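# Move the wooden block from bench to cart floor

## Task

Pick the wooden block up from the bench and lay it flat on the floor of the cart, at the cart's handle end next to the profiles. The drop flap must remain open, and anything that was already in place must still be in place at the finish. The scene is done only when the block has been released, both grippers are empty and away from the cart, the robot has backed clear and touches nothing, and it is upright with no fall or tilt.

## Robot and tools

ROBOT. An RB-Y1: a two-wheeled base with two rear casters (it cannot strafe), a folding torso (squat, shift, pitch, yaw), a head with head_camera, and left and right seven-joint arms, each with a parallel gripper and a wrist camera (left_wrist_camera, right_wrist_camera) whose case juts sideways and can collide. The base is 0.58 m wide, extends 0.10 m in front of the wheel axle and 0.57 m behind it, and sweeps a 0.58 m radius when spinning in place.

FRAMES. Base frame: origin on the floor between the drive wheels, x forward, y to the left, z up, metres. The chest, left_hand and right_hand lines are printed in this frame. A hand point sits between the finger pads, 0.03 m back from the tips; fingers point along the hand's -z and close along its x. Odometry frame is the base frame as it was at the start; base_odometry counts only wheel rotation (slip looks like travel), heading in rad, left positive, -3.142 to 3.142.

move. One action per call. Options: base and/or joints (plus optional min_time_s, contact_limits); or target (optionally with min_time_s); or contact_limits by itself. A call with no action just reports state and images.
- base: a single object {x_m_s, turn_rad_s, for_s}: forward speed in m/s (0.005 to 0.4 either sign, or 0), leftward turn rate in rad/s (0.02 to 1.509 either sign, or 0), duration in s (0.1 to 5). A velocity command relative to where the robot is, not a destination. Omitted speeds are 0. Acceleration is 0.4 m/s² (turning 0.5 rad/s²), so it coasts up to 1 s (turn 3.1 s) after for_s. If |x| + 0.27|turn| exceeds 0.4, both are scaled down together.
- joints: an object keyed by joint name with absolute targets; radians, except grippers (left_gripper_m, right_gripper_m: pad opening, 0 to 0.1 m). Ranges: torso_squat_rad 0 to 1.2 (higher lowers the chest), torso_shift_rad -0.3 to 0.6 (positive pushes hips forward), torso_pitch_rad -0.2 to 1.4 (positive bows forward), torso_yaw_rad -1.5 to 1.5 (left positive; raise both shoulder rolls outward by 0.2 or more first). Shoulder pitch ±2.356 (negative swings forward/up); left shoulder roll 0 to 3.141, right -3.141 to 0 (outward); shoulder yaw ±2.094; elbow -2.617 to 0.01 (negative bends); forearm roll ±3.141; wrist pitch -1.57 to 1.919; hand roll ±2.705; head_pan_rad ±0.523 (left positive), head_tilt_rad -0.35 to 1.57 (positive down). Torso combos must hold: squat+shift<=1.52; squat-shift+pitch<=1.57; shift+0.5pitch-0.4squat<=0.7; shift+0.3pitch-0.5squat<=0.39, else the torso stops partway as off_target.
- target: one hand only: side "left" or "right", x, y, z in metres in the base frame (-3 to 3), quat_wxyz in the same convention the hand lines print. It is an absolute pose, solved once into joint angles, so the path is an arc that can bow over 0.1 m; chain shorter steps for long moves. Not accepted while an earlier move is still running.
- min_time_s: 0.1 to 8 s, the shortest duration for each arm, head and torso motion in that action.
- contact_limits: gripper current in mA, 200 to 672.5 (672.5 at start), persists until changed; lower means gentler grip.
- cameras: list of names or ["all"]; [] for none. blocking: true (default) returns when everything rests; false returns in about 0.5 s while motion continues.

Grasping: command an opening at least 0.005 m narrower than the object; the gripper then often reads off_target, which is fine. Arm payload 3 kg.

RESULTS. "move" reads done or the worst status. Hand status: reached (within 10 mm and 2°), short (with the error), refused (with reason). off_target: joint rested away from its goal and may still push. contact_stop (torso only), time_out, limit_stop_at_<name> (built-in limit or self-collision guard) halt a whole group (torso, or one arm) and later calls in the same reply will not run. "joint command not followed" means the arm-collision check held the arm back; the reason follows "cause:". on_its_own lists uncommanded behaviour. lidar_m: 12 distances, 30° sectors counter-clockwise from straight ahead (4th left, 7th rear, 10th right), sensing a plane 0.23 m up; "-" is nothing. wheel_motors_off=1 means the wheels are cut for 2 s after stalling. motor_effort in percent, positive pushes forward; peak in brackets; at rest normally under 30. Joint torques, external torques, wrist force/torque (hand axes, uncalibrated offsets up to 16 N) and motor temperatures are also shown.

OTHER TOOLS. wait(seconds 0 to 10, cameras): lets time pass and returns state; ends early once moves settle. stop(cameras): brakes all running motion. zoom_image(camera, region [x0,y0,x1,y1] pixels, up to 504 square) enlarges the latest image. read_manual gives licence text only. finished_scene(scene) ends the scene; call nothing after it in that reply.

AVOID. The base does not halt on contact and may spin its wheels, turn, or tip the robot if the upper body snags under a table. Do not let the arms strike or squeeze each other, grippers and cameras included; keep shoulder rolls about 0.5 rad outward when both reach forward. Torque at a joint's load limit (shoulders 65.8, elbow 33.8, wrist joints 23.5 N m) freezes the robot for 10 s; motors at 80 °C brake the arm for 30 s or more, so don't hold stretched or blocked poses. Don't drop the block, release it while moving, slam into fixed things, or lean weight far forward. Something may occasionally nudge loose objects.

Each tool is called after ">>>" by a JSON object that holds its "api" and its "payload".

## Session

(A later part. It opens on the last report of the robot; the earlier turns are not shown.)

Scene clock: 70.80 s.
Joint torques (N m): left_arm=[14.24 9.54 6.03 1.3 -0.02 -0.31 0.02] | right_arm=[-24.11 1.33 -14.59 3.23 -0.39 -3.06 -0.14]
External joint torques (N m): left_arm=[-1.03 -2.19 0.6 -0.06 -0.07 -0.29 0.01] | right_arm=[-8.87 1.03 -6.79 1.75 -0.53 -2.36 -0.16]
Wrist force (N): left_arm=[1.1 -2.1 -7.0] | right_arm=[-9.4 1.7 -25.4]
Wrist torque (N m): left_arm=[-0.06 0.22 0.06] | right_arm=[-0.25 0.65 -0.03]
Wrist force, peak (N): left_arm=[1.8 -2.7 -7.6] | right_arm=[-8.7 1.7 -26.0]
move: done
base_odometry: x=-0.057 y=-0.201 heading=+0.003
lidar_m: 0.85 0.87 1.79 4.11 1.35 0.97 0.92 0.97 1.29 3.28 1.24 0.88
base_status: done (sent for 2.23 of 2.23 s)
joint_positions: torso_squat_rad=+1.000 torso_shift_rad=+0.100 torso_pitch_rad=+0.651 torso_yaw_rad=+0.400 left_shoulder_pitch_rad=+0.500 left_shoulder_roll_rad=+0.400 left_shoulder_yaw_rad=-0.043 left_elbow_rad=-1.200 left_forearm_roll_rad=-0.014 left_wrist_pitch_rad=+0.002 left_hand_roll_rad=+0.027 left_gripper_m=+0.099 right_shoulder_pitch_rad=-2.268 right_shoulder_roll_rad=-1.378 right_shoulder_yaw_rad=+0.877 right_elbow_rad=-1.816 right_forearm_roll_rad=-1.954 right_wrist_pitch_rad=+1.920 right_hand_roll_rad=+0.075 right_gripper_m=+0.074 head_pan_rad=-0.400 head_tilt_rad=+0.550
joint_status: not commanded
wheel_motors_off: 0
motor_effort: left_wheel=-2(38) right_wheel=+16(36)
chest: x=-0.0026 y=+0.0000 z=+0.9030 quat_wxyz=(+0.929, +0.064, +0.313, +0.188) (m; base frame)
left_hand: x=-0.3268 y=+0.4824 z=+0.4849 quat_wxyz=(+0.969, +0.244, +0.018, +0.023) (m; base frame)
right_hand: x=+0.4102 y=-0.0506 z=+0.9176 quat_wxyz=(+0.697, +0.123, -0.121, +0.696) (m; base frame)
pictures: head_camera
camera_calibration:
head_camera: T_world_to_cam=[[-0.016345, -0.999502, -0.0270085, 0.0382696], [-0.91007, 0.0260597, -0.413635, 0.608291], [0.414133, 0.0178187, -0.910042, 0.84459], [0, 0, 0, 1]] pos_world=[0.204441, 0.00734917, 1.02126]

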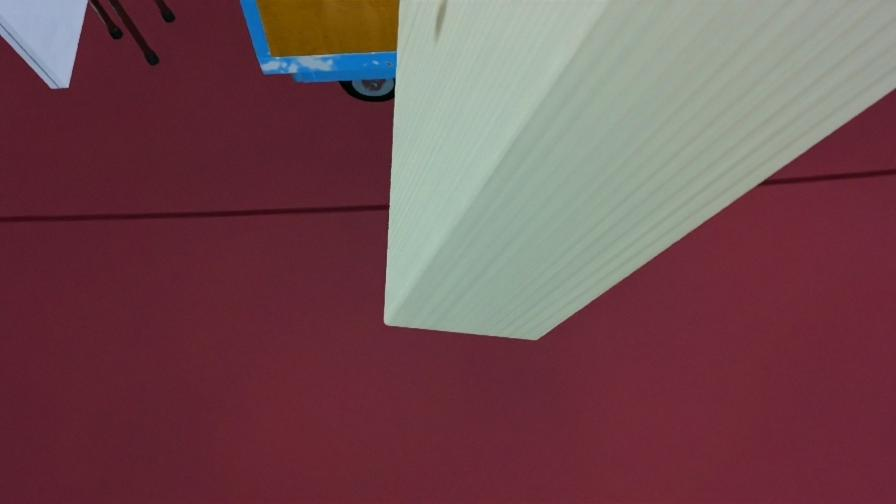

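>>> {"api": "move", "payload": {"base": {"x_m_s":0.25,"for_s":2.4}, "cameras": ["head_camera"]}}

Scene clock: 75.93 s.
Joint torques (N m): left_arm=[14.23 9.9 5.9 1.37 0.09 -0.23 0.05] | right_arm=[-23.82 1.31 -14.47 3.33 -0.5 -3.09 -0.12]
External joint torques (N m): left_arm=[-1.03 -1.83 0.47 0.01 0.04 -0.21 0.05] | right_arm=[-8.59 1.02 -6.68 1.85 -0.63 -2.38 -0.14]
Wrist force (N): left_arm=[0.8 -1.8 -6.8] | right_arm=[-9.3 1.9 -25.3]
Wrist torque (N m): left_arm=[-0.09 0.20 0.11] | right_arm=[-0.21 0.57 -0.01]
Wrist force, peak (N): left_arm=[1.4 -1.5 -7.9] | right_arm=[-10.2 -0.6 -26.1]
move: done
base_odometry: x=+0.543 y=-0.199 heading=+0.003
lidar_m: 0.23 0.26 0.34 1.55 2.24 1.60 1.52 1.60 2.13 4.58 0.37 0.25
base_status: done (sent for 2.4 of 2.4 s)
joint_positions: torso_squat_rad=+1.000 torso_shift_rad=+0.100 torso_pitch_rad=+0.651 torso_yaw_rad=+0.400 left_shoulder_pitch_rad=+0.500 left_shoulder_roll_rad=+0.400 left_shoulder_yaw_rad=-0.043 left_elbow_rad=-1.200 left_forearm_roll_rad=-0.014 left_wrist_pitch_rad=+0.002 left_hand_roll_rad=+0.027 left_gripper_m=+0.099 right_shoulder_pitch_rad=-2.268 right_shoulder_roll_rad=-1.378 right_shoulder_yaw_rad=+0.877 right_elbow_rad=-1.816 right_forearm_roll_rad=-1.954 right_wrist_pitch_rad=+1.920 right_hand_roll_rad=+0.075 right_gripper_m=+0.074 head_pan_rad=-0.400 head_tilt_rad=+0.550
joint_status: not commanded
wheel_motors_off: 0
motor_effort: left_wheel=+2(31) right_wheel=-3(45)
chest: x=-0.0026 y=+0.0000 z=+0.9030 quat_wxyz=(+0.929, +0.064, +0.313, +0.188) (m; base frame)
left_hand: x=-0.3268 y=+0.4825 z=+0.4849 quat_wxyz=(+0.969, +0.244, +0.018, +0.023) (m; base frame)
right_hand: x=+0.4102 y=-0.0506 z=+0.9177 quat_wxyz=(+0.697, +0.123, -0.121, +0.696) (m; base frame)
pictures: head_camera
camera_calibration:
head_camera: T_world_to_cam=[[-0.016345, -0.999502, -0.0270085, 0.0381697], [-0.91007, 0.0260597, -0.413635, 0.608294], [0.414133, 0.0178187, -0.910042, 0.844592], [0, 0, 0, 1]] pos_world=[0.204441, 0.00724917, 1.02126]

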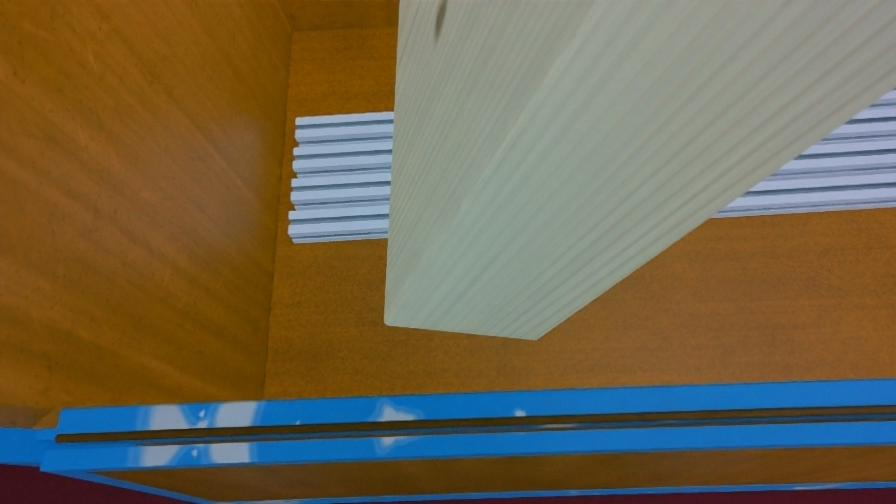

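>>> {"api": "move", "payload": {"base": {"x_m_s":0.05,"for_s":0.4}}}

>>> {"api": "move", "payload": {"target": {"side":"right","x":0.40,"y":0.03,"z":0.8,"quat_wxyz":[0.6964,0.1228,-0.1228,0.6964]}, "min_time_s": 2}}

>>> {"api": "move", "payload": {"target": {"side":"right","x":0.40,"y":0.067,"z":0.65,"quat_wxyz":[0.6964,0.1228,-0.1228,0.6964]}, "min_time_s": 2, "cameras": ["head_camera"]}}

>>> {"api": "move", "payload": {"target": {"side":"right","x":0.40,"y":0.08,"z":0.545,"quat_wxyz":[0.6744,0.2126,-0.2126,0.6744]}, "min_time_s": 2, "cameras": ["head_camera"]}}

Scene clock: 84.53 s.
Joint torques (N m): left_arm=[13.79 9.6 6.08 1.49 -0.06 -0.19 -0.09] | right_arm=[-23.75 1.44 -14.37 3.51 -0.32 -3.02 -0.21]
External joint torques (N m): left_arm=[-1.47 -2.13 0.66 0.13 -0.11 -0.17 -0.09] | right_arm=[-8.52 1.14 -6.58 2.02 -0.45 -2.33 -0.23]
Wrist force (N): left_arm=[1.1 -1.8 -6.5] | right_arm=[-9.7 2.4 -25.4]
Wrist torque (N m): left_arm=[-0.10 0.17 0.05] | right_arm=[-0.30 0.60 -0.04]
Wrist force, peak (N): left_arm=[1.5 -2.2 -7.8] | right_arm=[-10.0 0.4 -26.0]
move: done
base_odometry: x=+0.563 y=-0.199 heading=+0.004
lidar_m: 0.21 0.23 0.31 1.54 2.26 1.62 1.54 1.61 2.16 4.49 0.34 0.24
base_status: done (sent for 0.4 of 0.4 s)
joint_positions: torso_squat_rad=+1.000 torso_shift_rad=+0.100 torso_pitch_rad=+0.651 torso_yaw_rad=+0.400 left_shoulder_pitch_rad=+0.500 left_shoulder_roll_rad=+0.400 left_shoulder_yaw_rad=-0.043 left_elbow_rad=-1.200 left_forearm_roll_rad=-0.014 left_wrist_pitch_rad=+0.002 left_hand_roll_rad=+0.027 left_gripper_m=+0.099 right_shoulder_pitch_rad=-2.268 right_shoulder_roll_rad=-1.378 right_shoulder_yaw_rad=+0.877 right_elbow_rad=-1.816 right_forearm_roll_rad=-1.954 right_wrist_pitch_rad=+1.920 right_hand_roll_rad=+0.075 right_gripper_m=+0.074 head_pan_rad=-0.400 head_tilt_rad=+0.550
joint_status: not commanded
wheel_motors_off: 0
motor_effort: left_wheel=+2(27) right_wheel=-4(20)
chest: x=-0.0026 y=+0.0000 z=+0.9030 quat_wxyz=(+0.929, +0.064, +0.313, +0.188) (m; base frame)
left_hand: x=-0.3268 y=+0.4824 z=+0.4849 quat_wxyz=(+0.969, +0.244, +0.018, +0.023) (m; base frame)
right_hand: x=+0.4101 y=-0.0506 z=+0.9177 quat_wxyz=(+0.697, +0.123, -0.121, +0.696) (m; base frame)
pictures: none

Scene clock: 86.87 s.
Joint torques (N m): left_arm=[14.22 9.84 5.8 1.27 0.03 -0.23 -0.02] | right_arm=[-25 0.06 -15.54 0.79 0.35 -3.07 -0.25]
External joint torques (N m): left_arm=[-1.04 -1.89 0.37 -0.08 -0.02 -0.21 -0.03] | right_arm=[-7.77 1.9 -5.99 0.23 0.1 -2.36 -0.27]
Wrist force (N): left_arm=[1.2 -1.7 -6.7] | right_arm=[-9.0 1.9 -25.2]
Wrist torque (N m): left_arm=[-0.11 0.22 0.08] | right_arm=[-0.25 0.62 -0.05]
Wrist force, peak (N): left_arm=[2.0 -1.7 -7.9] | right_arm=[-9.1 1.9 -26.1]
move: done
base_odometry: x=+0.563 y=-0.199 heading=+0.004
lidar_m: 0.22 0.23 0.32 1.53 2.28 1.62 1.54 1.60 2.15 4.50 0.32 0.24
base_status: not commanded
joint_positions: torso_squat_rad=+1.000 torso_shift_rad=+0.100 torso_pitch_rad=+0.651 torso_yaw_rad=+0.400 left_shoulder_pitch_rad=+0.500 left_shoulder_roll_rad=+0.400 left_shoulder_yaw_rad=-0.043 left_elbow_rad=-1.200 left_forearm_roll_rad=-0.014 left_wrist_pitch_rad=+0.002 left_hand_roll_rad=+0.027 left_gripper_m=+0.099 right_shoulder_pitch_rad=-2.026 right_shoulder_roll_rad=-1.270 right_shoulder_yaw_rad=+1.024 right_elbow_rad=-1.999 right_forearm_roll_rad=-1.694 right_wrist_pitch_rad=+1.612 right_hand_roll_rad=-0.039 right_gripper_m=+0.074 head_pan_rad=-0.400 head_tilt_rad=+0.550
joint_status: all done
wheel_motors_off: 0
motor_effort: left_wheel=+2(3) right_wheel=-2(5)
chest: x=-0.0026 y=+0.0000 z=+0.9030 quat_wxyz=(+0.929, +0.064, +0.313, +0.188) (m; base frame)
left_hand: x=-0.3268 y=+0.4825 z=+0.4849 quat_wxyz=(+0.969, +0.244, +0.018, +0.023) (m; base frame)
right_hand: x=+0.3998 y=+0.0295 z=+0.7988 quat_wxyz=(+0.697, +0.123, -0.121, +0.696) (m; base frame)
right_hand_status: reached (checked arc, planned for 2.0 s): 1 mm and 0.2 deg off.
pictures: none

Scene clock: 89.20 s.
Joint torques (N m): left_arm=[14.19 10.04 5.75 1.36 -0.1 -0.31 -0.07] | right_arm=[-26.13 -0.22 -16.22 -3.69 0.37 -3.02 0.25]
External joint torques (N m): left_arm=[-1.08 -1.69 0.33 0 -0.15 -0.29 -0.08] | right_arm=[-8.08 2.9 -6.03 -1.55 0.12 -2.32 0.24]
Wrist force (N): left_arm=[1.4 -1.9 -7.2] | right_arm=[-9.0 2.0 -25.7]
Wrist torque (N m): left_arm=[-0.09 0.24 0.11] | right_arm=[-0.23 0.64 -0.24]
Wrist force, peak (N): left_arm=[0.8 -2.4 -7.9] | right_arm=[-8.9 1.4 -26.2]
move: done
base_odometry: x=+0.563 y=-0.199 heading=+0.004
lidar_m: 0.22 0.22 0.32 1.53 2.27 1.61 1.54 1.61 2.16 4.51 0.34 0.23
base_status: not commanded
joint_positions: torso_squat_rad=+1.000 torso_shift_rad=+0.100 torso_pitch_rad=+0.651 torso_yaw_rad=+0.400 left_shoulder_pitch_rad=+0.500 left_shoulder_roll_rad=+0.400 left_shoulder_yaw_rad=-0.043 left_elbow_rad=-1.200 left_forearm_roll_rad=-0.014 left_wrist_pitch_rad=+0.002 left_hand_roll_rad=+0.027 left_gripper_m=+0.099 right_shoulder_pitch_rad=-1.740 right_shoulder_roll_rad=-1.178 right_shoulder_yaw_rad=+1.215 right_elbow_rad=-1.966 right_forearm_roll_rad=-1.340 right_wrist_pitch_rad=+1.319 right_hand_roll_rad=-0.025 right_gripper_m=+0.074 head_pan_rad=-0.400 head_tilt_rad=+0.550
joint_status: all done
wheel_motors_off: 0
motor_effort: left_wheel=+2(3) right_wheel=-3(5)
chest: x=-0.0026 y=+0.0000 z=+0.9030 quat_wxyz=(+0.929, +0.064, +0.313, +0.188) (m; base frame)
left_hand: x=-0.3268 y=+0.4824 z=+0.4849 quat_wxyz=(+0.969, +0.244, +0.018, +0.023) (m; base frame)
right_hand: x=+0.3995 y=+0.0660 z=+0.6487 quat_wxyz=(+0.697, +0.122, -0.121, +0.696) (m; base frame)
right_hand_status: reached (checked arc, planned for 2.0 s): 2 mm and 0.2 deg off.
pictures: head_camera
camera_calibration:
head_camera: T_world_to_cam=[[-0.0163459, -0.999502, -0.0270099, 0.0381714], [-0.910032, 0.0260628, -0.413718, 0.608371], [0.414216, 0.0178173, -0.910004, 0.844536], [0, 0, 0, 1]] pos_world=[0.20444, 0.00724919, 1.02126]

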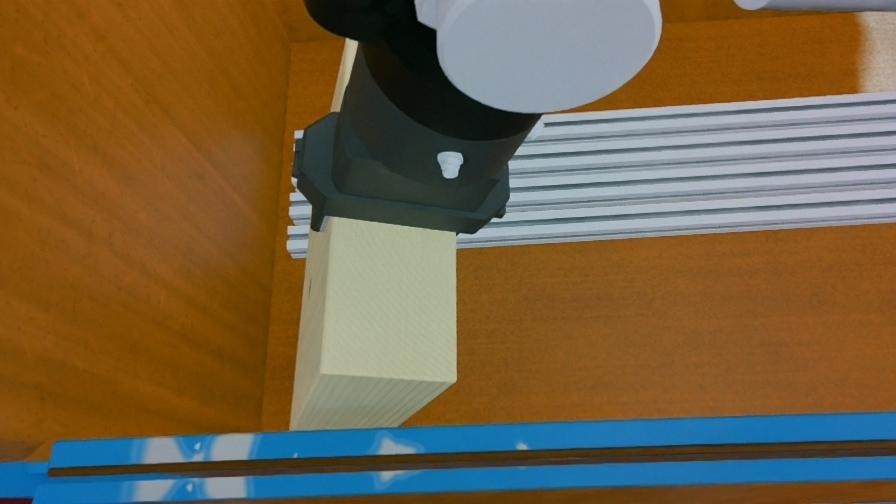

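Scene clock: 91.53 s.
Joint torques (N m): left_arm=[14.07 9.88 6 1.39 -0.05 -0.23 -0.05] | right_arm=[-24.94 -4.24 -16.14 -9.07 -0.26 -5.22 0.15]
External joint torques (N m): left_arm=[-1.2 -1.85 0.58 0.03 -0.1 -0.21 -0.06] | right_arm=[-8.71 0.9 -6.49 -4.93 -0.4 -4.09 0.12]
Wrist force (N): left_arm=[0.9 -0.9 -7.4] | right_arm=[-15.3 2.7 -22.3]
Wrist torque (N m): left_arm=[-0.20 0.17 0.09] | right_arm=[-0.21 1.03 -0.23]
Wrist force, peak (N): left_arm=[1.4 -0.6 -8.0] | right_arm=[-15.4 2.8 -22.9]
move: done
base_odometry: x=+0.563 y=-0.199 heading=+0.004
lidar_m: 0.22 0.23 0.32 1.54 2.28 1.62 1.54 1.61 2.16 4.50 0.33 0.24
base_status: not commanded
joint_positions: torso_squat_rad=+1.000 torso_shift_rad=+0.100 torso_pitch_rad=+0.651 torso_yaw_rad=+0.400 left_shoulder_pitch_rad=+0.500 left_shoulder_roll_rad=+0.400 left_shoulder_yaw_rad=-0.043 left_elbow_rad=-1.200 left_forearm_roll_rad=-0.014 left_wrist_pitch_rad=+0.002 left_hand_roll_rad=+0.027 left_gripper_m=+0.099 right_shoulder_pitch_rad=-1.425 right_shoulder_roll_rad=-1.221 right_shoulder_yaw_rad=+1.279 right_elbow_rad=-1.854 right_forearm_roll_rad=-1.157 right_wrist_pitch_rad=+0.779 right_hand_roll_rad=+0.139 right_gripper_m=+0.074 head_pan_rad=-0.400 head_tilt_rad=+0.550
joint_status: all done
wheel_motors_off: 0
motor_effort: left_wheel=+2(3) right_wheel=-5(6)
chest: x=-0.0026 y=+0.0001 z=+0.9030 quat_wxyz=(+0.929, +0.063, +0.313, +0.188) (m; base frame)
left_hand: x=-0.3268 y=+0.4824 z=+0.4849 quat_wxyz=(+0.969, +0.244, +0.018, +0.023) (m; base frame)
right_hand: x=+0.3992 y=+0.0782 z=+0.5437 quat_wxyz=(+0.676, +0.211, -0.211, +0.674) (m; base frame)
right_hand_status: reached (checked arc, planned for 2.0 s): 2 mm and 0.3 deg off.
pictures: head_camera
camera_calibration:
head_camera: T_world_to_cam=[[-0.0163459, -0.999502, -0.0270099, 0.0382714], [-0.910032, 0.0260628, -0.413718, 0.608368], [0.414216, 0.0178173, -0.910004, 0.844534], [0, 0, 0, 1]] pos_world=[0.20444, 0.00734919, 1.02126]

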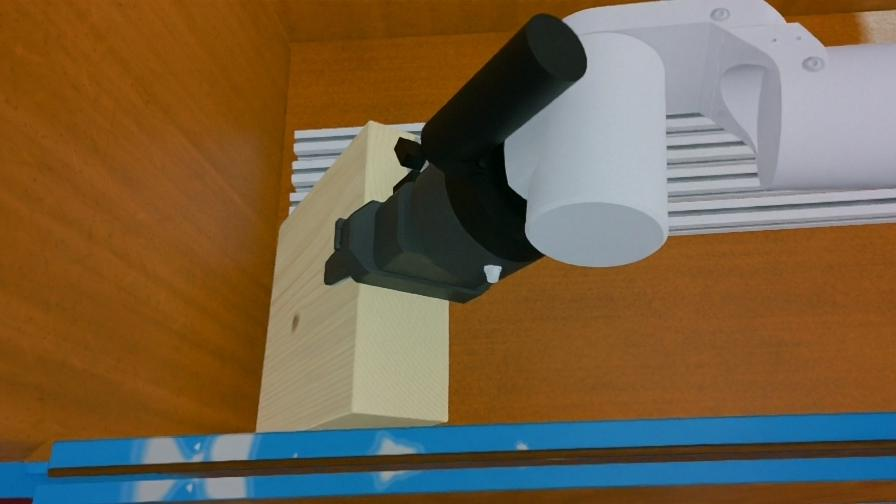

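>>> {"api": "move", "payload": {"target": {"side":"right","x":0.398,"y":0.03,"z":0.475,"quat_wxyz":[0.6408,0.2988,-0.2988,0.6408]}, "min_time_s": 2}}

>>> {"api": "move", "payload": {"target": {"side":"right","x":0.398,"y":0.025,"z":0.455,"quat_wxyz":[0.6408,0.2988,-0.2988,0.6408]}, "min_time_s": 1, "cameras": ["head_camera"]}}

Scene clock: 95.67 s.
Joint torques (N m): left_arm=[14.03 9.77 5.79 1.38 -0.01 -0.3 -0.03] | right_arm=[-21.28 -6.86 -14.37 -10.65 -1.56 -3.88 0.26]
External joint torques (N m): left_arm=[-1.24 -1.97 0.37 0.02 -0.06 -0.28 -0.04] | right_arm=[-8.26 1.64 -6.25 -6.47 -1.41 -3.06 0.23]
Wrist force (N): left_arm=[1.7 -1.4 -6.9] | right_arm=[-20.5 1.9 -17.7]
Wrist torque (N m): left_arm=[-0.18 0.26 0.08] | right_arm=[-0.01 1.26 -0.37]
Wrist force, peak (N): left_arm=[0.8 -1.9 -7.8] | right_arm=[-8.4 -28.9 -9.8]
move: done
base_odometry: x=+0.563 y=-0.199 heading=+0.004
lidar_m: 0.22 0.22 0.31 1.53 2.25 1.62 1.54 1.62 2.15 4.50 0.33 0.23
base_status: not commanded
joint_positions: torso_squat_rad=+1.000 torso_shift_rad=+0.100 torso_pitch_rad=+0.651 torso_yaw_rad=+0.400 left_shoulder_pitch_rad=+0.500 left_shoulder_roll_rad=+0.400 left_shoulder_yaw_rad=-0.043 left_elbow_rad=-1.200 left_forearm_roll_rad=-0.014 left_wrist_pitch_rad=+0.002 left_hand_roll_rad=+0.027 left_gripper_m=+0.099 right_shoulder_pitch_rad=-1.158 right_shoulder_roll_rad=-1.310 right_shoulder_yaw_rad=+1.320 right_elbow_rad=-1.644 right_forearm_roll_rad=-1.842 right_wrist_pitch_rad=+0.265 right_hand_roll_rad=+1.043 right_gripper_m=+0.074 head_pan_rad=-0.400 head_tilt_rad=+0.550
joint_status: all done
wheel_motors_off: 0
motor_effort: left_wheel=+0(3) right_wheel=-4(7)
chest: x=-0.0026 y=+0.0001 z=+0.9030 quat_wxyz=(+0.929, +0.063, +0.313, +0.188) (m; base frame)
left_hand: x=-0.3268 y=+0.4824 z=+0.4849 quat_wxyz=(+0.969, +0.244, +0.018, +0.023) (m; base frame)
right_hand: x=+0.3970 y=+0.0288 z=+0.4738 quat_wxyz=(+0.645, +0.291, -0.297, +0.641) (m; base frame)
right_hand_status: reached (checked arc, planned for 2.0 s): 2 mm and 1.0 deg off.
pictures: none

Scene clock: 97.00 s.
Joint torques (N m): left_arm=[14.12 9.66 5.82 1.49 -0.07 -0.16 0.06] | right_arm=[-9.73 -10.26 -8.55 -0.66 -2.21 0.41 -2.06]
External joint torques (N m): left_arm=[-1.13 -2.07 0.4 0.14 -0.12 -0.14 0.05] | right_arm=[3.01 -1.5 -0.75 3.68 -1.96 0.96 -2.1]
Wrist force (N): left_arm=[0.8 -1.7 -7.2] | right_arm=[-2.9 5.2 -5.8]
Wrist torque (N m): left_arm=[-0.12 0.13 0.04] | right_arm=[-1.10 -1.74 2.03]
Wrist force, peak (N): left_arm=[1.1 -2.1 -7.5] | right_arm=[-21.3 2.0 -17.3]
move: done
base_odometry: x=+0.563 y=-0.199 heading=+0.004
lidar_m: 0.21 0.23 0.31 1.51 2.27 1.62 1.55 1.61 2.17 4.50 0.32 0.23
base_status: not commanded
joint_positions: torso_squat_rad=+1.000 torso_shift_rad=+0.100 torso_pitch_rad=+0.650 torso_yaw_rad=+0.400 left_shoulder_pitch_rad=+0.500 left_shoulder_roll_rad=+0.400 left_shoulder_yaw_rad=-0.043 left_elbow_rad=-1.200 left_forearm_roll_rad=-0.014 left_wrist_pitch_rad=+0.002 left_hand_roll_rad=+0.027 left_gripper_m=+0.099 right_shoulder_pitch_rad=-1.074 right_shoulder_roll_rad=-1.261 right_shoulder_yaw_rad=+1.234 right_elbow_rad=-1.559 right_forearm_roll_rad=-1.964 right_wrist_pitch_rad=+0.302 right_hand_roll_rad=+1.234 right_gripper_m=+0.074 head_pan_rad=-0.400 head_tilt_rad=+0.550
joint_status: all done
wheel_motors_off: 0
motor_effort: left_wheel=+2(3) right_wheel=-4(6)
chest: x=-0.0029 y=+0.0001 z=+0.9031 quat_wxyz=(+0.929, +0.063, +0.313, +0.188) (m; base frame)
left_hand: x=-0.3268 y=+0.4824 z=+0.4848 quat_wxyz=(+0.969, +0.244, +0.018, +0.023) (m; base frame)
right_hand: x=+0.3978 y=+0.0257 z=+0.4562 quat_wxyz=(+0.643, +0.294, -0.299, +0.641) (m; base frame)
right_hand_status: reached (checked arc, planned for 1.0 s): 1 mm and 0.5 deg off.
pictures: head_camera
camera_calibration:
head_camera: T_world_to_cam=[[-0.01619, -0.999502, -0.0270721, 0.0383039], [-0.909718, 0.0259603, -0.414414, 0.608774], [0.41491, 0.0179186, -0.909686, 0.844503], [0, 0, 0, 1]] pos_world=[0.20404, 0.00734863, 1.02155]

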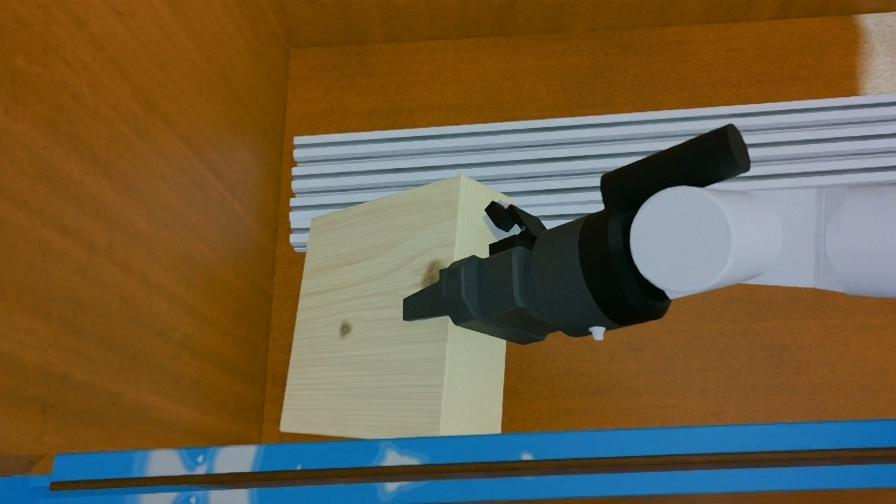

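>>> {"api": "move", "payload": {"target": {"side":"right","x":0.40,"y":0.03,"z":0.485,"quat_wxyz":[0.6408,0.2988,-0.2988,0.6408]}, "min_time_s": 1}}

>>> {"api": "move", "payload": {"target": {"side":"right","x":0.402,"y":0.03,"z":0.485,"quat_wxyz":[0.5979,0.3176,-0.2788,0.6811]}, "min_time_s": 1.5, "cameras": ["head_camera"]}}

Scene clock: 102.63 s.
Joint torques (N m): left_arm=[14.15 10 5.79 1.46 -0.06 -0.24 0.01] | right_arm=[-23.59 -8.41 -14.16 -11.13 -1.47 -3.18 0.01]
External joint torques (N m): left_arm=[-1.11 -1.73 0.37 0.11 -0.11 -0.22 0] | right_arm=[-10.59 0.33 -5.91 -6.91 -1.25 -2.46 -0.03]
Wrist force (N): left_arm=[1.0 -1.9 -6.9] | right_arm=[-20.7 1.6 -17.1]
Wrist torque (N m): left_arm=[-0.07 0.18 0.05] | right_arm=[0.03 1.31 -0.29]
Wrist force, peak (N): left_arm=[1.0 -2.0 -7.9] | right_arm=[-22.8 1.9 -17.5]
move: done
base_odometry: x=+0.563 y=-0.199 heading=+0.004
lidar_m: 0.21 0.22 0.30 1.54 2.27 1.62 1.54 1.60 2.16 4.50 0.34 0.23
base_status: not commanded
joint_positions: torso_squat_rad=+1.000 torso_shift_rad=+0.100 torso_pitch_rad=+0.651 torso_yaw_rad=+0.400 left_shoulder_pitch_rad=+0.500 left_shoulder_roll_rad=+0.400 left_shoulder_yaw_rad=-0.043 left_elbow_rad=-1.200 left_forearm_roll_rad=-0.014 left_wrist_pitch_rad=+0.002 left_hand_roll_rad=+0.027 left_gripper_m=+0.099 right_shoulder_pitch_rad=-1.143 right_shoulder_roll_rad=-1.322 right_shoulder_yaw_rad=+1.276 right_elbow_rad=-1.652 right_forearm_roll_rad=-1.899 right_wrist_pitch_rad=+0.302 right_hand_roll_rad=+1.099 right_gripper_m=+0.074 head_pan_rad=-0.400 head_tilt_rad=+0.550
joint_status: all done
wheel_motors_off: 0
motor_effort: left_wheel=+3(4) right_wheel=-2(5)
chest: x=-0.0027 y=+0.0001 z=+0.9030 quat_wxyz=(+0.929, +0.063, +0.313, +0.188) (m; base frame)
left_hand: x=-0.3268 y=+0.4824 z=+0.4849 quat_wxyz=(+0.969, +0.244, +0.018, +0.023) (m; base frame)
right_hand: x=+0.3990 y=+0.0286 z=+0.4828 quat_wxyz=(+0.641, +0.300, -0.297, +0.641) (m; base frame)
right_hand_status: reached (checked arc, planned for 1.0 s): 3 mm and 0.3 deg off.
pictures: none

Scene clock: 104.47 s.
Joint torques (N m): left_arm=[14.29 10.21 5.79 1.45 -0.03 -0.32 -0.06] | right_arm=[-21.17 -5.56 -17.11 -9.7 -3.02 -2.03 0.5]
External joint torques (N m): left_arm=[-0.97 -1.52 0.36 0.09 -0.07 -0.29 -0.06] | right_arm=[-7.53 3.23 -8.73 -5.59 -2.53 -1.56 0.46]
Wrist force (N): left_arm=[1.4 -1.7 -6.8] | right_arm=[-20.3 1.1 -17.7]
Wrist torque (N m): left_arm=[-0.08 0.24 0.08] | right_arm=[0.04 1.36 -0.47]
Wrist force, peak (N): left_arm=[1.9 -2.5 -7.7] | right_arm=[-21.2 1.8 -17.6]
move: done
base_odometry: x=+0.563 y=-0.199 heading=+0.004
lidar_m: 0.21 0.22 0.32 1.54 2.27 1.62 1.54 1.61 2.15 4.50 0.34 0.22
base_status: not commanded
joint_positions: torso_squat_rad=+1.000 torso_shift_rad=+0.100 torso_pitch_rad=+0.651 torso_yaw_rad=+0.400 left_shoulder_pitch_rad=+0.500 left_shoulder_roll_rad=+0.400 left_shoulder_yaw_rad=-0.043 left_elbow_rad=-1.200 left_forearm_roll_rad=-0.014 left_wrist_pitch_rad=+0.002 left_hand_roll_rad=+0.027 left_gripper_m=+0.099 right_shoulder_pitch_rad=-1.140 right_shoulder_roll_rad=-1.285 right_shoulder_yaw_rad=+1.200 right_elbow_rad=-1.566 right_forearm_roll_rad=-1.998 right_wrist_pitch_rad=+0.478 right_hand_roll_rad=+1.292 right_gripper_m=+0.074 head_pan_rad=-0.400 head_tilt_rad=+0.550
joint_status: all done
wheel_motors_off: 0
motor_effort: left_wheel=+3(4) right_wheel=-3(5)
chest: x=-0.0027 y=+0.0001 z=+0.9030 quat_wxyz=(+0.929, +0.063, +0.313, +0.188) (m; base frame)
left_hand: x=-0.3268 y=+0.4824 z=+0.4849 quat_wxyz=(+0.969, +0.244, +0.018, +0.023) (m; base frame)
right_hand: x=+0.4010 y=+0.0287 z=+0.4839 quat_wxyz=(+0.602, +0.313, -0.277, +0.681) (m; base frame)
right_hand_status: reached (checked arc, planned for 1.5 s): 2 mm and 0.7 deg off.
pictures: head_camera
camera_calibration:
head_camera: T_world_to_cam=[[-0.0162457, -0.999504, -0.026974, 0.0382133], [-0.909902, 0.0259624, -0.414009, 0.608498], [0.414504, 0.0178178, -0.909873, 0.844514], [0, 0, 0, 1]] pos_world=[0.20424, 0.00734889, 1.02136]

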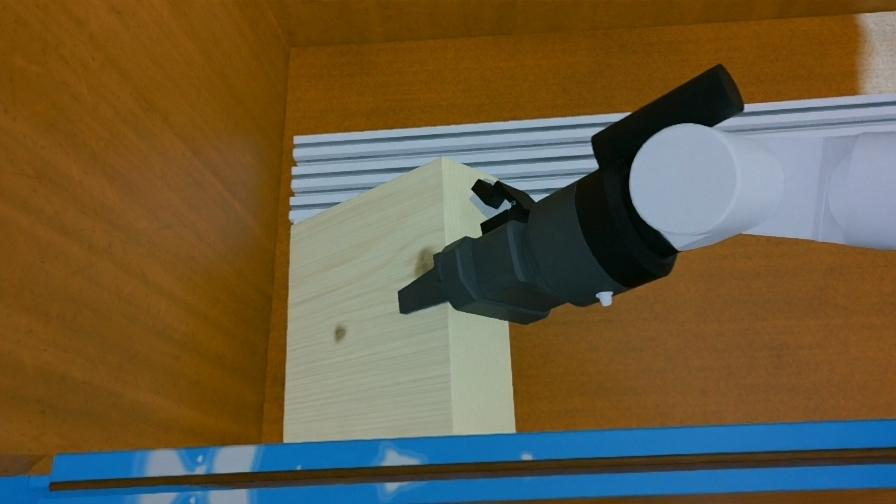

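>>> {"api": "move", "payload": {"target": {"side":"right","x":0.402,"y":0.024,"z":0.462,"quat_wxyz":[0.5979,0.3176,-0.2788,0.6811]}, "min_time_s": 1.2, "cameras": ["head_camera"]}}

Scene clock: 107.17 s.
Joint torques (N m): left_arm=[14.19 10.02 5.72 1.42 0.03 -0.19 -0.07] | right_arm=[-21.15 -5.64 -16.05 -9.92 -3.45 -1.01 0.48]
External joint torques (N m): left_arm=[-1.08 -1.72 0.3 0.06 -0.02 -0.17 -0.08] | right_arm=[-7.74 3.33 -8.13 -5.77 -2.88 -0.76 0.44]
Wrist force (N): left_arm=[1.1 -2.0 -6.5] | right_arm=[-20.5 1.8 -17.5]
Wrist torque (N m): left_arm=[-0.06 0.17 0.03] | right_arm=[-0.10 1.35 -0.48]
Wrist force, peak (N): left_arm=[0.7 -2.6 -7.5] | right_arm=[-21.0 1.9 -17.9]
move: done
base_odometry: x=+0.563 y=-0.199 heading=+0.004
lidar_m: 0.21 0.23 0.31 1.53 2.28 1.61 1.54 1.62 2.15 4.50 0.33 0.24
base_status: not commanded
joint_positions: torso_squat_rad=+1.000 torso_shift_rad=+0.100 torso_pitch_rad=+0.651 torso_yaw_rad=+0.400 left_shoulder_pitch_rad=+0.500 left_shoulder_roll_rad=+0.400 left_shoulder_yaw_rad=-0.043 left_elbow_rad=-1.200 left_forearm_roll_rad=-0.014 left_wrist_pitch_rad=+0.002 left_hand_roll_rad=+0.027 left_gripper_m=+0.099 right_shoulder_pitch_rad=-1.082 right_shoulder_roll_rad=-1.232 right_shoulder_yaw_rad=+1.156 right_elbow_rad=-1.460 right_forearm_roll_rad=-2.081 right_wrist_pitch_rad=+0.509 right_hand_roll_rad=+1.444 right_gripper_m=+0.074 head_pan_rad=-0.400 head_tilt_rad=+0.550
joint_status: all done
wheel_motors_off: 0
motor_effort: left_wheel=+3(4) right_wheel=-5(5)
chest: x=-0.0027 y=+0.0001 z=+0.9030 quat_wxyz=(+0.929, +0.063, +0.313, +0.188) (m; base frame)
left_hand: x=-0.3268 y=+0.4824 z=+0.4849 quat_wxyz=(+0.969, +0.244, +0.018, +0.023) (m; base frame)
right_hand: x=+0.4011 y=+0.0224 z=+0.4604 quat_wxyz=(+0.599, +0.316, -0.277, +0.681) (m; base frame)
right_hand_status: reached (checked arc, planned for 1.2 s): 2 mm and 0.3 deg off.
pictures: head_camera
camera_calibration:
head_camera: T_world_to_cam=[[-0.0162447, -0.999504, -0.0269725, 0.0382116], [-0.90994, 0.0259592, -0.413926, 0.608421], [0.414421, 0.0178193, -0.909911, 0.84457], [0, 0, 0, 1]] pos_world=[0.20424, 0.00734887, 1.02136]

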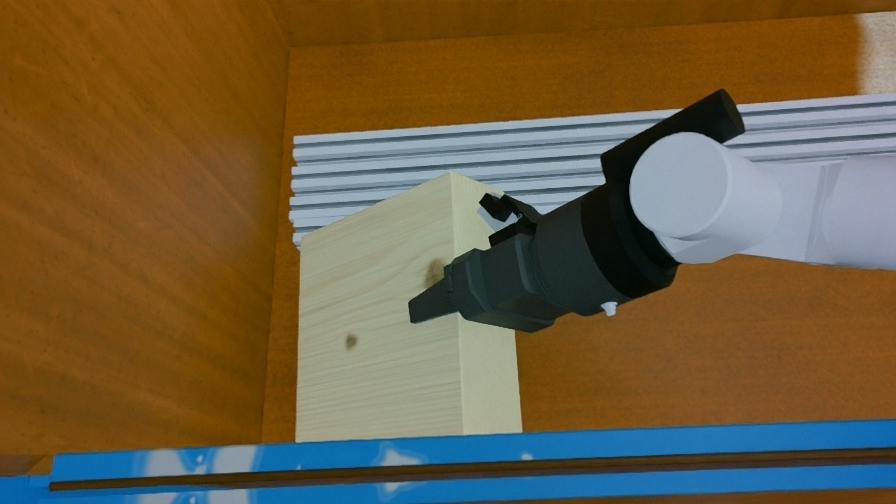

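>>> {"api": "move", "payload": {"target": {"side":"right","x":0.402,"y":0.024,"z":0.45,"quat_wxyz":[0.5979,0.3176,-0.2788,0.6811]}, "min_time_s": 1, "cameras": ["head_camera"]}}

Scene clock: 109.47 s.
Joint torques (N m): left_arm=[14.1 9.97 6.04 1.33 0.01 -0.16 -0.02] | right_arm=[-9.09 0.34 -5.5 -7.77 -0.13 1.23 1.36]
External joint torques (N m): left_arm=[-1.15 -1.75 0.62 -0.02 -0.04 -0.14 -0.03] | right_arm=[4.37 9.22 2.23 -3.62 0.46 1.41 1.33]
Wrist force (N): left_arm=[2.0 -1.4 -7.6] | right_arm=[-6.9 -6.5 12.3]
Wrist torque (N m): left_arm=[-0.16 0.31 0.06] | right_arm=[0.40 -0.67 -1.31]
Wrist force, peak (N): left_arm=[0.9 -1.7 -7.8] | right_arm=[-21.2 1.4 -17.6]
move: done
base_odometry: x=+0.563 y=-0.199 heading=+0.004
lidar_m: 0.21 0.22 0.31 1.52 2.27 1.62 1.54 1.62 2.15 4.49 0.32 0.24
base_status: not commanded
joint_positions: torso_squat_rad=+1.000 torso_shift_rad=+0.100 torso_pitch_rad=+0.650 torso_yaw_rad=+0.400 left_shoulder_pitch_rad=+0.500 left_shoulder_roll_rad=+0.400 left_shoulder_yaw_rad=-0.043 left_elbow_rad=-1.200 left_forearm_roll_rad=-0.014 left_wrist_pitch_rad=+0.002 left_hand_roll_rad=+0.027 left_gripper_m=+0.099 right_shoulder_pitch_rad=-1.067 right_shoulder_roll_rad=-1.202 right_shoulder_yaw_rad=+1.143 right_elbow_rad=-1.409 right_forearm_roll_rad=-2.102 right_wrist_pitch_rad=+0.518 right_hand_roll_rad=+1.493 right_gripper_m=+0.074 head_pan_rad=-0.400 head_tilt_rad=+0.550
joint_status: all done
wheel_motors_off: 0
motor_effort: left_wheel=+1(4) right_wheel=-3(5)
chest: x=-0.0029 y=+0.0000 z=+0.9032 quat_wxyz=(+0.929, +0.063, +0.313, +0.188) (m; base frame)
left_hand: x=-0.3267 y=+0.4825 z=+0.4848 quat_wxyz=(+0.969, +0.244, +0.018, +0.023) (m; base frame)
right_hand: x=+0.4032 y=+0.0226 z=+0.4509 quat_wxyz=(+0.600, +0.315, -0.279, +0.681) (m; base frame)
right_hand_status: reached (checked arc, planned for 1.0 s): 2 mm and 0.4 deg off.
pictures: head_camera
camera_calibration:
head_camera: T_world_to_cam=[[-0.0163616, -0.999503, -0.0269347, 0.0381021], [-0.909661, 0.0260618, -0.414534, 0.608928], [0.41503, 0.017719, -0.909635, 0.844521], [0, 0, 0, 1]] pos_world=[0.204039, 0.00724943, 1.02165]

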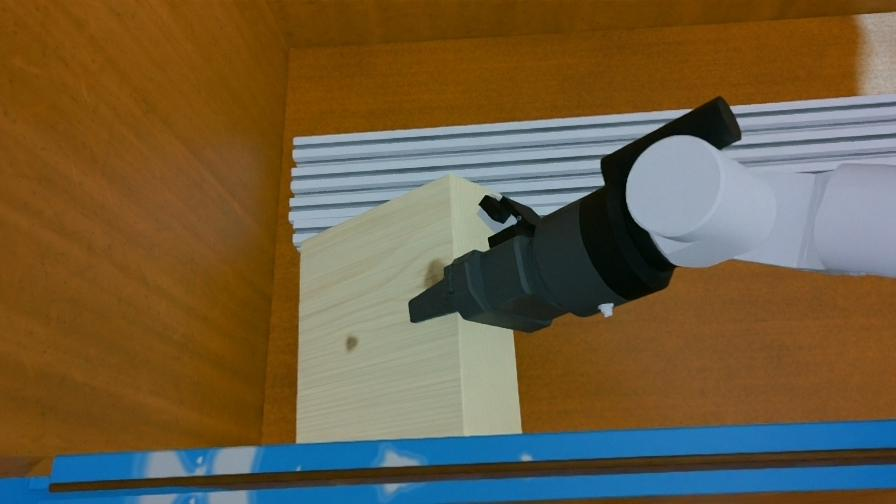

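>>> {"api": "move", "payload": {"joints": {"right_gripper_m":0.082}}}

>>> {"api": "move", "payload": {"joints": {"right_gripper_m":0.1}, "cameras": ["head_camera"]}}

>>> {"api": "move", "payload": {"target": {"side":"right","x":0.402,"y":0.01,"z":0.415,"quat_wxyz":[0.5979,0.3176,-0.2788,0.6811]}, "min_time_s": 1.3, "cameras": ["head_camera"]}}

Scene clock: 111.40 s.
Joint torques (N m): left_arm=[14.33 9.52 5.7 1.4 0.04 -0.2 -0.07] | right_arm=[-14.59 -4.77 -8.01 -7.13 -1.07 -0.06 0.34]
External joint torques (N m): left_arm=[-0.92 -2.21 0.28 0.04 0 -0.18 -0.08] | right_arm=[-1.15 4.09 -0.3 -2.96 -0.48 0.12 0.3]
Wrist force (N): left_arm=[0.8 -1.8 -6.7] | right_arm=[-10.1 1.9 -0.5]
Wrist torque (N m): left_arm=[-0.12 0.19 0.04] | right_arm=[-0.29 -0.15 -0.31]
Wrist force, peak (N): left_arm=[1.0 -1.5 -7.7] | right_arm=[-6.5 -6.9 12.2]
move: done
base_odometry: x=+0.563 y=-0.199 heading=+0.004
lidar_m: 0.22 0.22 0.31 1.52 2.27 1.62 1.54 1.61 2.15 4.51 0.33 0.23
base_status: not commanded
joint_positions: torso_squat_rad=+1.000 torso_shift_rad=+0.100 torso_pitch_rad=+0.650 torso_yaw_rad=+0.400 left_shoulder_pitch_rad=+0.500 left_shoulder_roll_rad=+0.400 left_shoulder_yaw_rad=-0.043 left_elbow_rad=-1.200 left_forearm_roll_rad=-0.014 left_wrist_pitch_rad=+0.002 left_hand_roll_rad=+0.027 left_gripper_m=+0.099 right_shoulder_pitch_rad=-1.066 right_shoulder_roll_rad=-1.201 right_shoulder_yaw_rad=+1.143 right_elbow_rad=-1.409 right_forearm_roll_rad=-2.102 right_wrist_pitch_rad=+0.518 right_hand_roll_rad=+1.494 right_gripper_m=+0.082 head_pan_rad=-0.400 head_tilt_rad=+0.550
joint_status: all done
wheel_motors_off: 0
motor_effort: left_wheel=+2(4) right_wheel=-3(5)
chest: x=-0.0029 y=+0.0000 z=+0.9031 quat_wxyz=(+0.929, +0.063, +0.313, +0.188) (m; base frame)
left_hand: x=-0.3267 y=+0.4824 z=+0.4848 quat_wxyz=(+0.969, +0.244, +0.018, +0.023) (m; base frame)
right_hand: x=+0.4019 y=+0.0229 z=+0.4503 quat_wxyz=(+0.599, +0.315, -0.278, +0.681) (m; base frame)
pictures: none

Scene clock: 112.07 s.
Joint torques (N m): left_arm=[14.12 9.72 5.75 1.47 -0.03 -0.29 0.04] | right_arm=[-15.84 -5.14 -8.76 -6.86 -1.12 -0.6 0.34]
External joint torques (N m): left_arm=[-1.13 -2.01 0.32 0.12 -0.08 -0.27 0.04] | right_arm=[-2.41 3.72 -1.06 -2.69 -0.54 -0.43 0.3]
Wrist force (N): left_arm=[1.7 -2.2 -7.2] | right_arm=[-10.6 4.4 -2.1]
Wrist torque (N m): left_arm=[-0.05 0.27 0.05] | right_arm=[-0.33 -0.29 -0.43]
Wrist force, peak (N): left_arm=[0.8 -1.8 -7.7] | right_arm=[-10.9 4.5 -3.0]
move: done
base_odometry: x=+0.563 y=-0.199 heading=+0.004
lidar_m: 0.22 0.23 0.30 1.53 2.28 1.63 1.54 1.61 2.15 4.50 0.34 0.23
base_status: not commanded
joint_positions: torso_squat_rad=+1.000 torso_shift_rad=+0.100 torso_pitch_rad=+0.650 torso_yaw_rad=+0.400 left_shoulder_pitch_rad=+0.500 left_shoulder_roll_rad=+0.400 left_shoulder_yaw_rad=-0.043 left_elbow_rad=-1.200 left_forearm_roll_rad=-0.014 left_wrist_pitch_rad=+0.002 left_hand_roll_rad=+0.027 left_gripper_m=+0.099 right_shoulder_pitch_rad=-1.066 right_shoulder_roll_rad=-1.201 right_shoulder_yaw_rad=+1.143 right_elbow_rad=-1.410 right_forearm_roll_rad=-2.102 right_wrist_pitch_rad=+0.518 right_hand_roll_rad=+1.494 right_gripper_m=+0.099 head_pan_rad=-0.400 head_tilt_rad=+0.550
joint_status: all done
wheel_motors_off: 0
motor_effort: left_wheel=+2(3) right_wheel=-3(4)
chest: x=-0.0029 y=+0.0000 z=+0.9031 quat_wxyz=(+0.929, +0.063, +0.313, +0.188) (m; base frame)
left_hand: x=-0.3267 y=+0.4824 z=+0.4848 quat_wxyz=(+0.969, +0.244, +0.018, +0.023) (m; base frame)
right_hand: x=+0.4017 y=+0.0229 z=+0.4501 quat_wxyz=(+0.599, +0.316, -0.278, +0.681) (m; base frame)
pictures: head_camera
camera_calibration:
head_camera: T_world_to_cam=[[-0.0163244, -0.999502, -0.0270207, 0.0381795], [-0.909754, 0.0260596, -0.414328, 0.608696], [0.414826, 0.0178185, -0.909726, 0.844564], [0, 0, 0, 1]] pos_world=[0.20404, 0.00724917, 1.02155]

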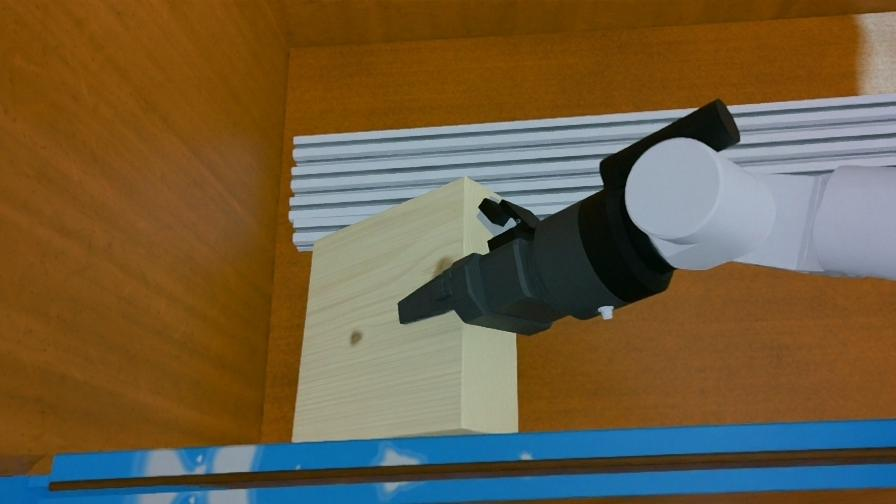

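Scene clock: 113.70 s.
Joint torques (N m): left_arm=[14.07 9.71 5.9 1.46 -0.07 -0.26 0.12] | right_arm=[-13.89 -3.09 -8.91 -6.69 -1.65 0.59 0.23]
External joint torques (N m): left_arm=[-1.18 -2.02 0.47 0.11 -0.12 -0.24 0.11] | right_arm=[-0.91 5.89 -2.05 -2.68 -0.97 0.47 0.19]
Wrist force (N): left_arm=[1.5 -1.9 -7.2] | right_arm=[-11.3 1.4 1.1]
Wrist torque (N m): left_arm=[-0.09 0.27 0.10] | right_arm=[-0.34 -0.52 -0.30]
Wrist force, peak (N): left_arm=[1.4 -1.4 -7.6] | right_arm=[-7.4 5.1 9.5]
move: done
base_odometry: x=+0.563 y=-0.199 heading=+0.004
lidar_m: 0.22 0.23 0.31 1.54 2.27 1.63 1.54 1.61 2.15 4.50 0.33 0.23
base_status: not commanded
joint_positions: torso_squat_rad=+1.000 torso_shift_rad=+0.100 torso_pitch_rad=+0.650 torso_yaw_rad=+0.400 left_shoulder_pitch_rad=+0.500 left_shoulder_roll_rad=+0.400 left_shoulder_yaw_rad=-0.043 left_elbow_rad=-1.200 left_forearm_roll_rad=-0.014 left_wrist_pitch_rad=+0.002 left_hand_roll_rad=+0.027 left_gripper_m=+0.099 right_shoulder_pitch_rad=-0.999 right_shoulder_roll_rad=-1.120 right_shoulder_yaw_rad=+1.085 right_elbow_rad=-1.237 right_forearm_roll_rad=-2.196 right_wrist_pitch_rad=+0.575 right_hand_roll_rad=+1.694 right_gripper_m=+0.099 head_pan_rad=-0.400 head_tilt_rad=+0.550
joint_status: all done
wheel_motors_off: 0
motor_effort: left_wheel=+1(2) right_wheel=-2(3)
chest: x=-0.0029 y=+0.0000 z=+0.9031 quat_wxyz=(+0.929, +0.063, +0.313, +0.188) (m; base frame)
left_hand: x=-0.3267 y=+0.4825 z=+0.4848 quat_wxyz=(+0.969, +0.244, +0.018, +0.023) (m; base frame)
right_hand: x=+0.4020 y=+0.0088 z=+0.4150 quat_wxyz=(+0.600, +0.314, -0.278, +0.681) (m; base frame)
right_hand_status: reached (checked arc, planned for 1.3 s): 1 mm and 0.5 deg off.
pictures: head_camera
camera_calibration:
head_camera: T_world_to_cam=[[-0.0163616, -0.999503, -0.0269347, 0.0380994], [-0.909661, 0.0260618, -0.414534, 0.608886], [0.41503, 0.017719, -0.909635, 0.84443], [0, 0, 0, 1]] pos_world=[0.204039, 0.00724943, 1.02155]

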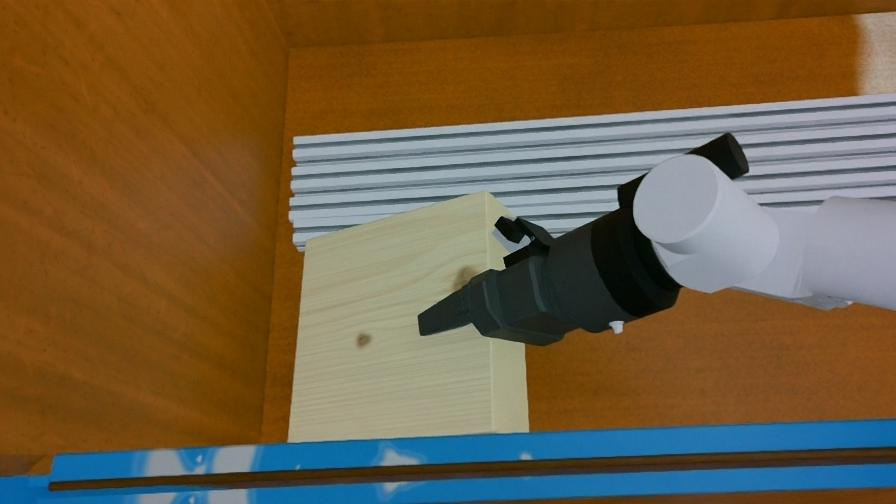

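>>> {"api": "move", "payload": {"target": {"side":"right","x":0.402,"y":-0.004,"z":0.382,"quat_wxyz":[0.5979,0.3176,-0.2788,0.6811]}, "min_time_s": 1.3}}

>>> {"api": "move", "payload": {"target": {"side":"right","x":0.402,"y":-0.013,"z":0.354,"quat_wxyz":[0.5979,0.3176,-0.2788,0.6811]}, "min_time_s": 1.2, "cameras": ["head_camera","right_wrist_camera"]}}

Scene clock: 116.53 s.
Joint torques (N m): left_arm=[13.98 9.89 5.77 1.51 -0.04 -0.22 -0.16] | right_arm=[-15.28 -4.22 -9.37 -6.8 -2.31 1.19 0.24]
External joint torques (N m): left_arm=[-1.27 -1.84 0.34 0.16 -0.08 -0.2 -0.17] | right_arm=[-2.65 4.61 -3.52 -3.12 -1.55 0.8 0.2]
Wrist force (N): left_arm=[1.9 -1.1 -7.0] | right_arm=[-13.5 2.0 -3.6]
Wrist torque (N m): left_arm=[-0.17 0.30 0.06] | right_arm=[-0.30 -0.34 -0.29]
Wrist force, peak (N): left_arm=[0.7 -1.5 -8.0] | right_arm=[-13.0 3.4 -8.1]
move: done
base_odometry: x=+0.563 y=-0.199 heading=+0.004
lidar_m: 0.21 0.23 0.31 1.53 2.27 1.61 1.54 1.61 2.16 4.48 0.34 0.23
base_status: not commanded
joint_positions: torso_squat_rad=+1.000 torso_shift_rad=+0.100 torso_pitch_rad=+0.650 torso_yaw_rad=+0.400 left_shoulder_pitch_rad=+0.500 left_shoulder_roll_rad=+0.400 left_shoulder_yaw_rad=-0.043 left_elbow_rad=-1.200 left_forearm_roll_rad=-0.014 left_wrist_pitch_rad=+0.002 left_hand_roll_rad=+0.027 left_gripper_m=+0.099 right_shoulder_pitch_rad=-0.960 right_shoulder_roll_rad=-1.024 right_shoulder_yaw_rad=+1.029 right_elbow_rad=-1.031 right_forearm_roll_rad=-2.273 right_wrist_pitch_rad=+0.656 right_hand_roll_rad=+1.884 right_gripper_m=+0.099 head_pan_rad=-0.400 head_tilt_rad=+0.550
joint_status: all done
wheel_motors_off: 0
motor_effort: left_wheel=+2(2) right_wheel=-2(3)
chest: x=-0.0029 y=+0.0000 z=+0.9031 quat_wxyz=(+0.929, +0.063, +0.313, +0.188) (m; base frame)
left_hand: x=-0.3268 y=+0.4825 z=+0.4848 quat_wxyz=(+0.969, +0.244, +0.018, +0.023) (m; base frame)
right_hand: x=+0.4013 y=-0.0051 z=+0.3817 quat_wxyz=(+0.600, +0.314, -0.278, +0.681) (m; base frame)
right_hand_status: reached (checked arc, planned for 1.3 s): 1 mm and 0.5 deg off.
pictures: none

Scene clock: 118.07 s.
Joint torques (N m): left_arm=[14.12 9.95 5.88 1.58 -0.1 -0.25 -0.02] | right_arm=[-19.26 -4.68 -8.44 -6.31 -2.7 1.79 0.24]
External joint torques (N m): left_arm=[-1.13 -1.78 0.45 0.23 -0.15 -0.23 -0.02] | right_arm=[-6.57 3.54 -3.86 -3.2 -1.88 1.15 0.2]
Wrist force (N): left_arm=[1.3 -2.1 -6.4] | right_arm=[-14.9 2.6 -6.7]
Wrist torque (N m): left_arm=[-0.06 0.21 0.08] | right_arm=[-0.25 -0.22 -0.35]
Wrist force, peak (N): left_arm=[1.0 -2.5 -7.9] | right_arm=[-16.8 2.3 -4.7]
move: done
base_odometry: x=+0.563 y=-0.199 heading=+0.004
lidar_m: 0.21 0.23 0.30 1.54 2.26 1.62 1.54 1.62 2.17 4.49 0.34 0.23
base_status: not commanded
joint_positions: torso_squat_rad=+1.000 torso_shift_rad=+0.100 torso_pitch_rad=+0.650 torso_yaw_rad=+0.400 left_shoulder_pitch_rad=+0.500 left_shoulder_roll_rad=+0.400 left_shoulder_yaw_rad=-0.043 left_elbow_rad=-1.200 left_forearm_roll_rad=-0.014 left_wrist_pitch_rad=+0.002 left_hand_roll_rad=+0.027 left_gripper_m=+0.099 right_shoulder_pitch_rad=-0.966 right_shoulder_roll_rad=-0.902 right_shoulder_yaw_rad=+0.980 right_elbow_rad=-0.764 right_forearm_roll_rad=-2.330 right_wrist_pitch_rad=+0.771 right_hand_roll_rad=+2.067 right_gripper_m=+0.099 head_pan_rad=-0.400 head_tilt_rad=+0.550
joint_status: all done
wheel_motors_off: 0
motor_effort: left_wheel=+2(2) right_wheel=-3(4)
chest: x=-0.0029 y=+0.0000 z=+0.9031 quat_wxyz=(+0.929, +0.063, +0.313, +0.188) (m; base frame)
left_hand: x=-0.3268 y=+0.4825 z=+0.4848 quat_wxyz=(+0.969, +0.244, +0.018, +0.023) (m; base frame)
right_hand: x=+0.4012 y=-0.0144 z=+0.3531 quat_wxyz=(+0.599, +0.317, -0.277, +0.681) (m; base frame)
right_hand_status: reached (checked arc, planned for 1.2 s): 2 mm and 0.2 deg off.
pictures: head_camera, right_wrist_camera
camera_calibration:
head_camera: T_world_to_cam=[[-0.0163644, -0.999503, -0.0269292, 0.0380944], [-0.909753, 0.0260581, -0.414331, 0.608698], [0.414827, 0.0177186, -0.909728, 0.844566], [0, 0, 0, 1]] pos_world=[0.20404, 0.00724942, 1.02155]
right_wrist_camera: T_world_to_cam=[[0.108429, -0.616271, -0.780034, 0.221793], [-0.800839, -0.519042, 0.298751, 0.235494], [-0.588982, 0.592289, -0.549813, 0.511106], [0, 0, 0, 1]] pos_world=[0.465576, -0.0438065, 0.383664]

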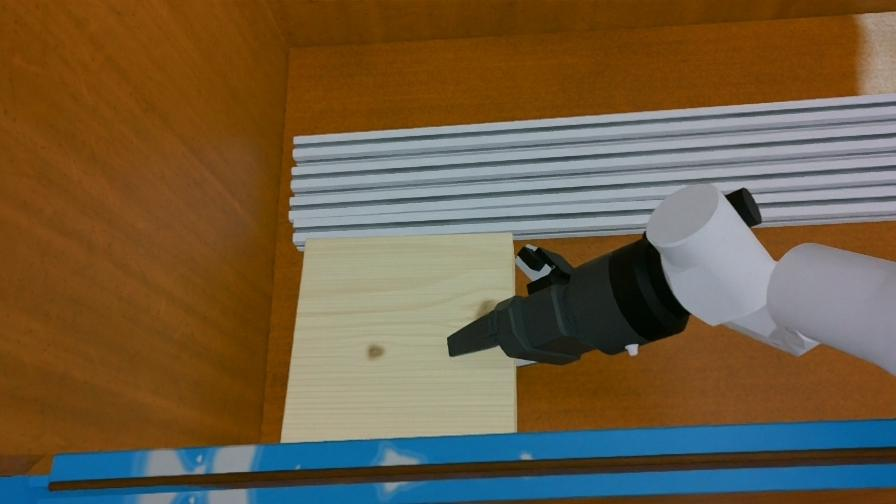

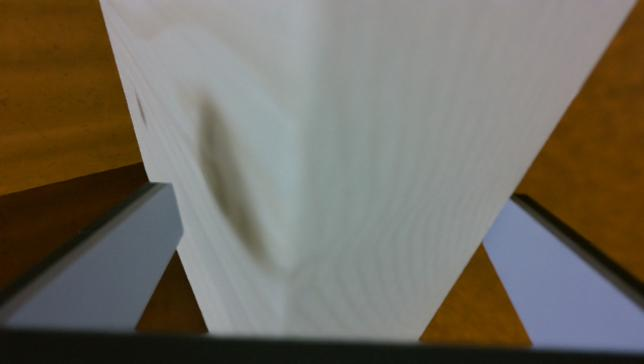

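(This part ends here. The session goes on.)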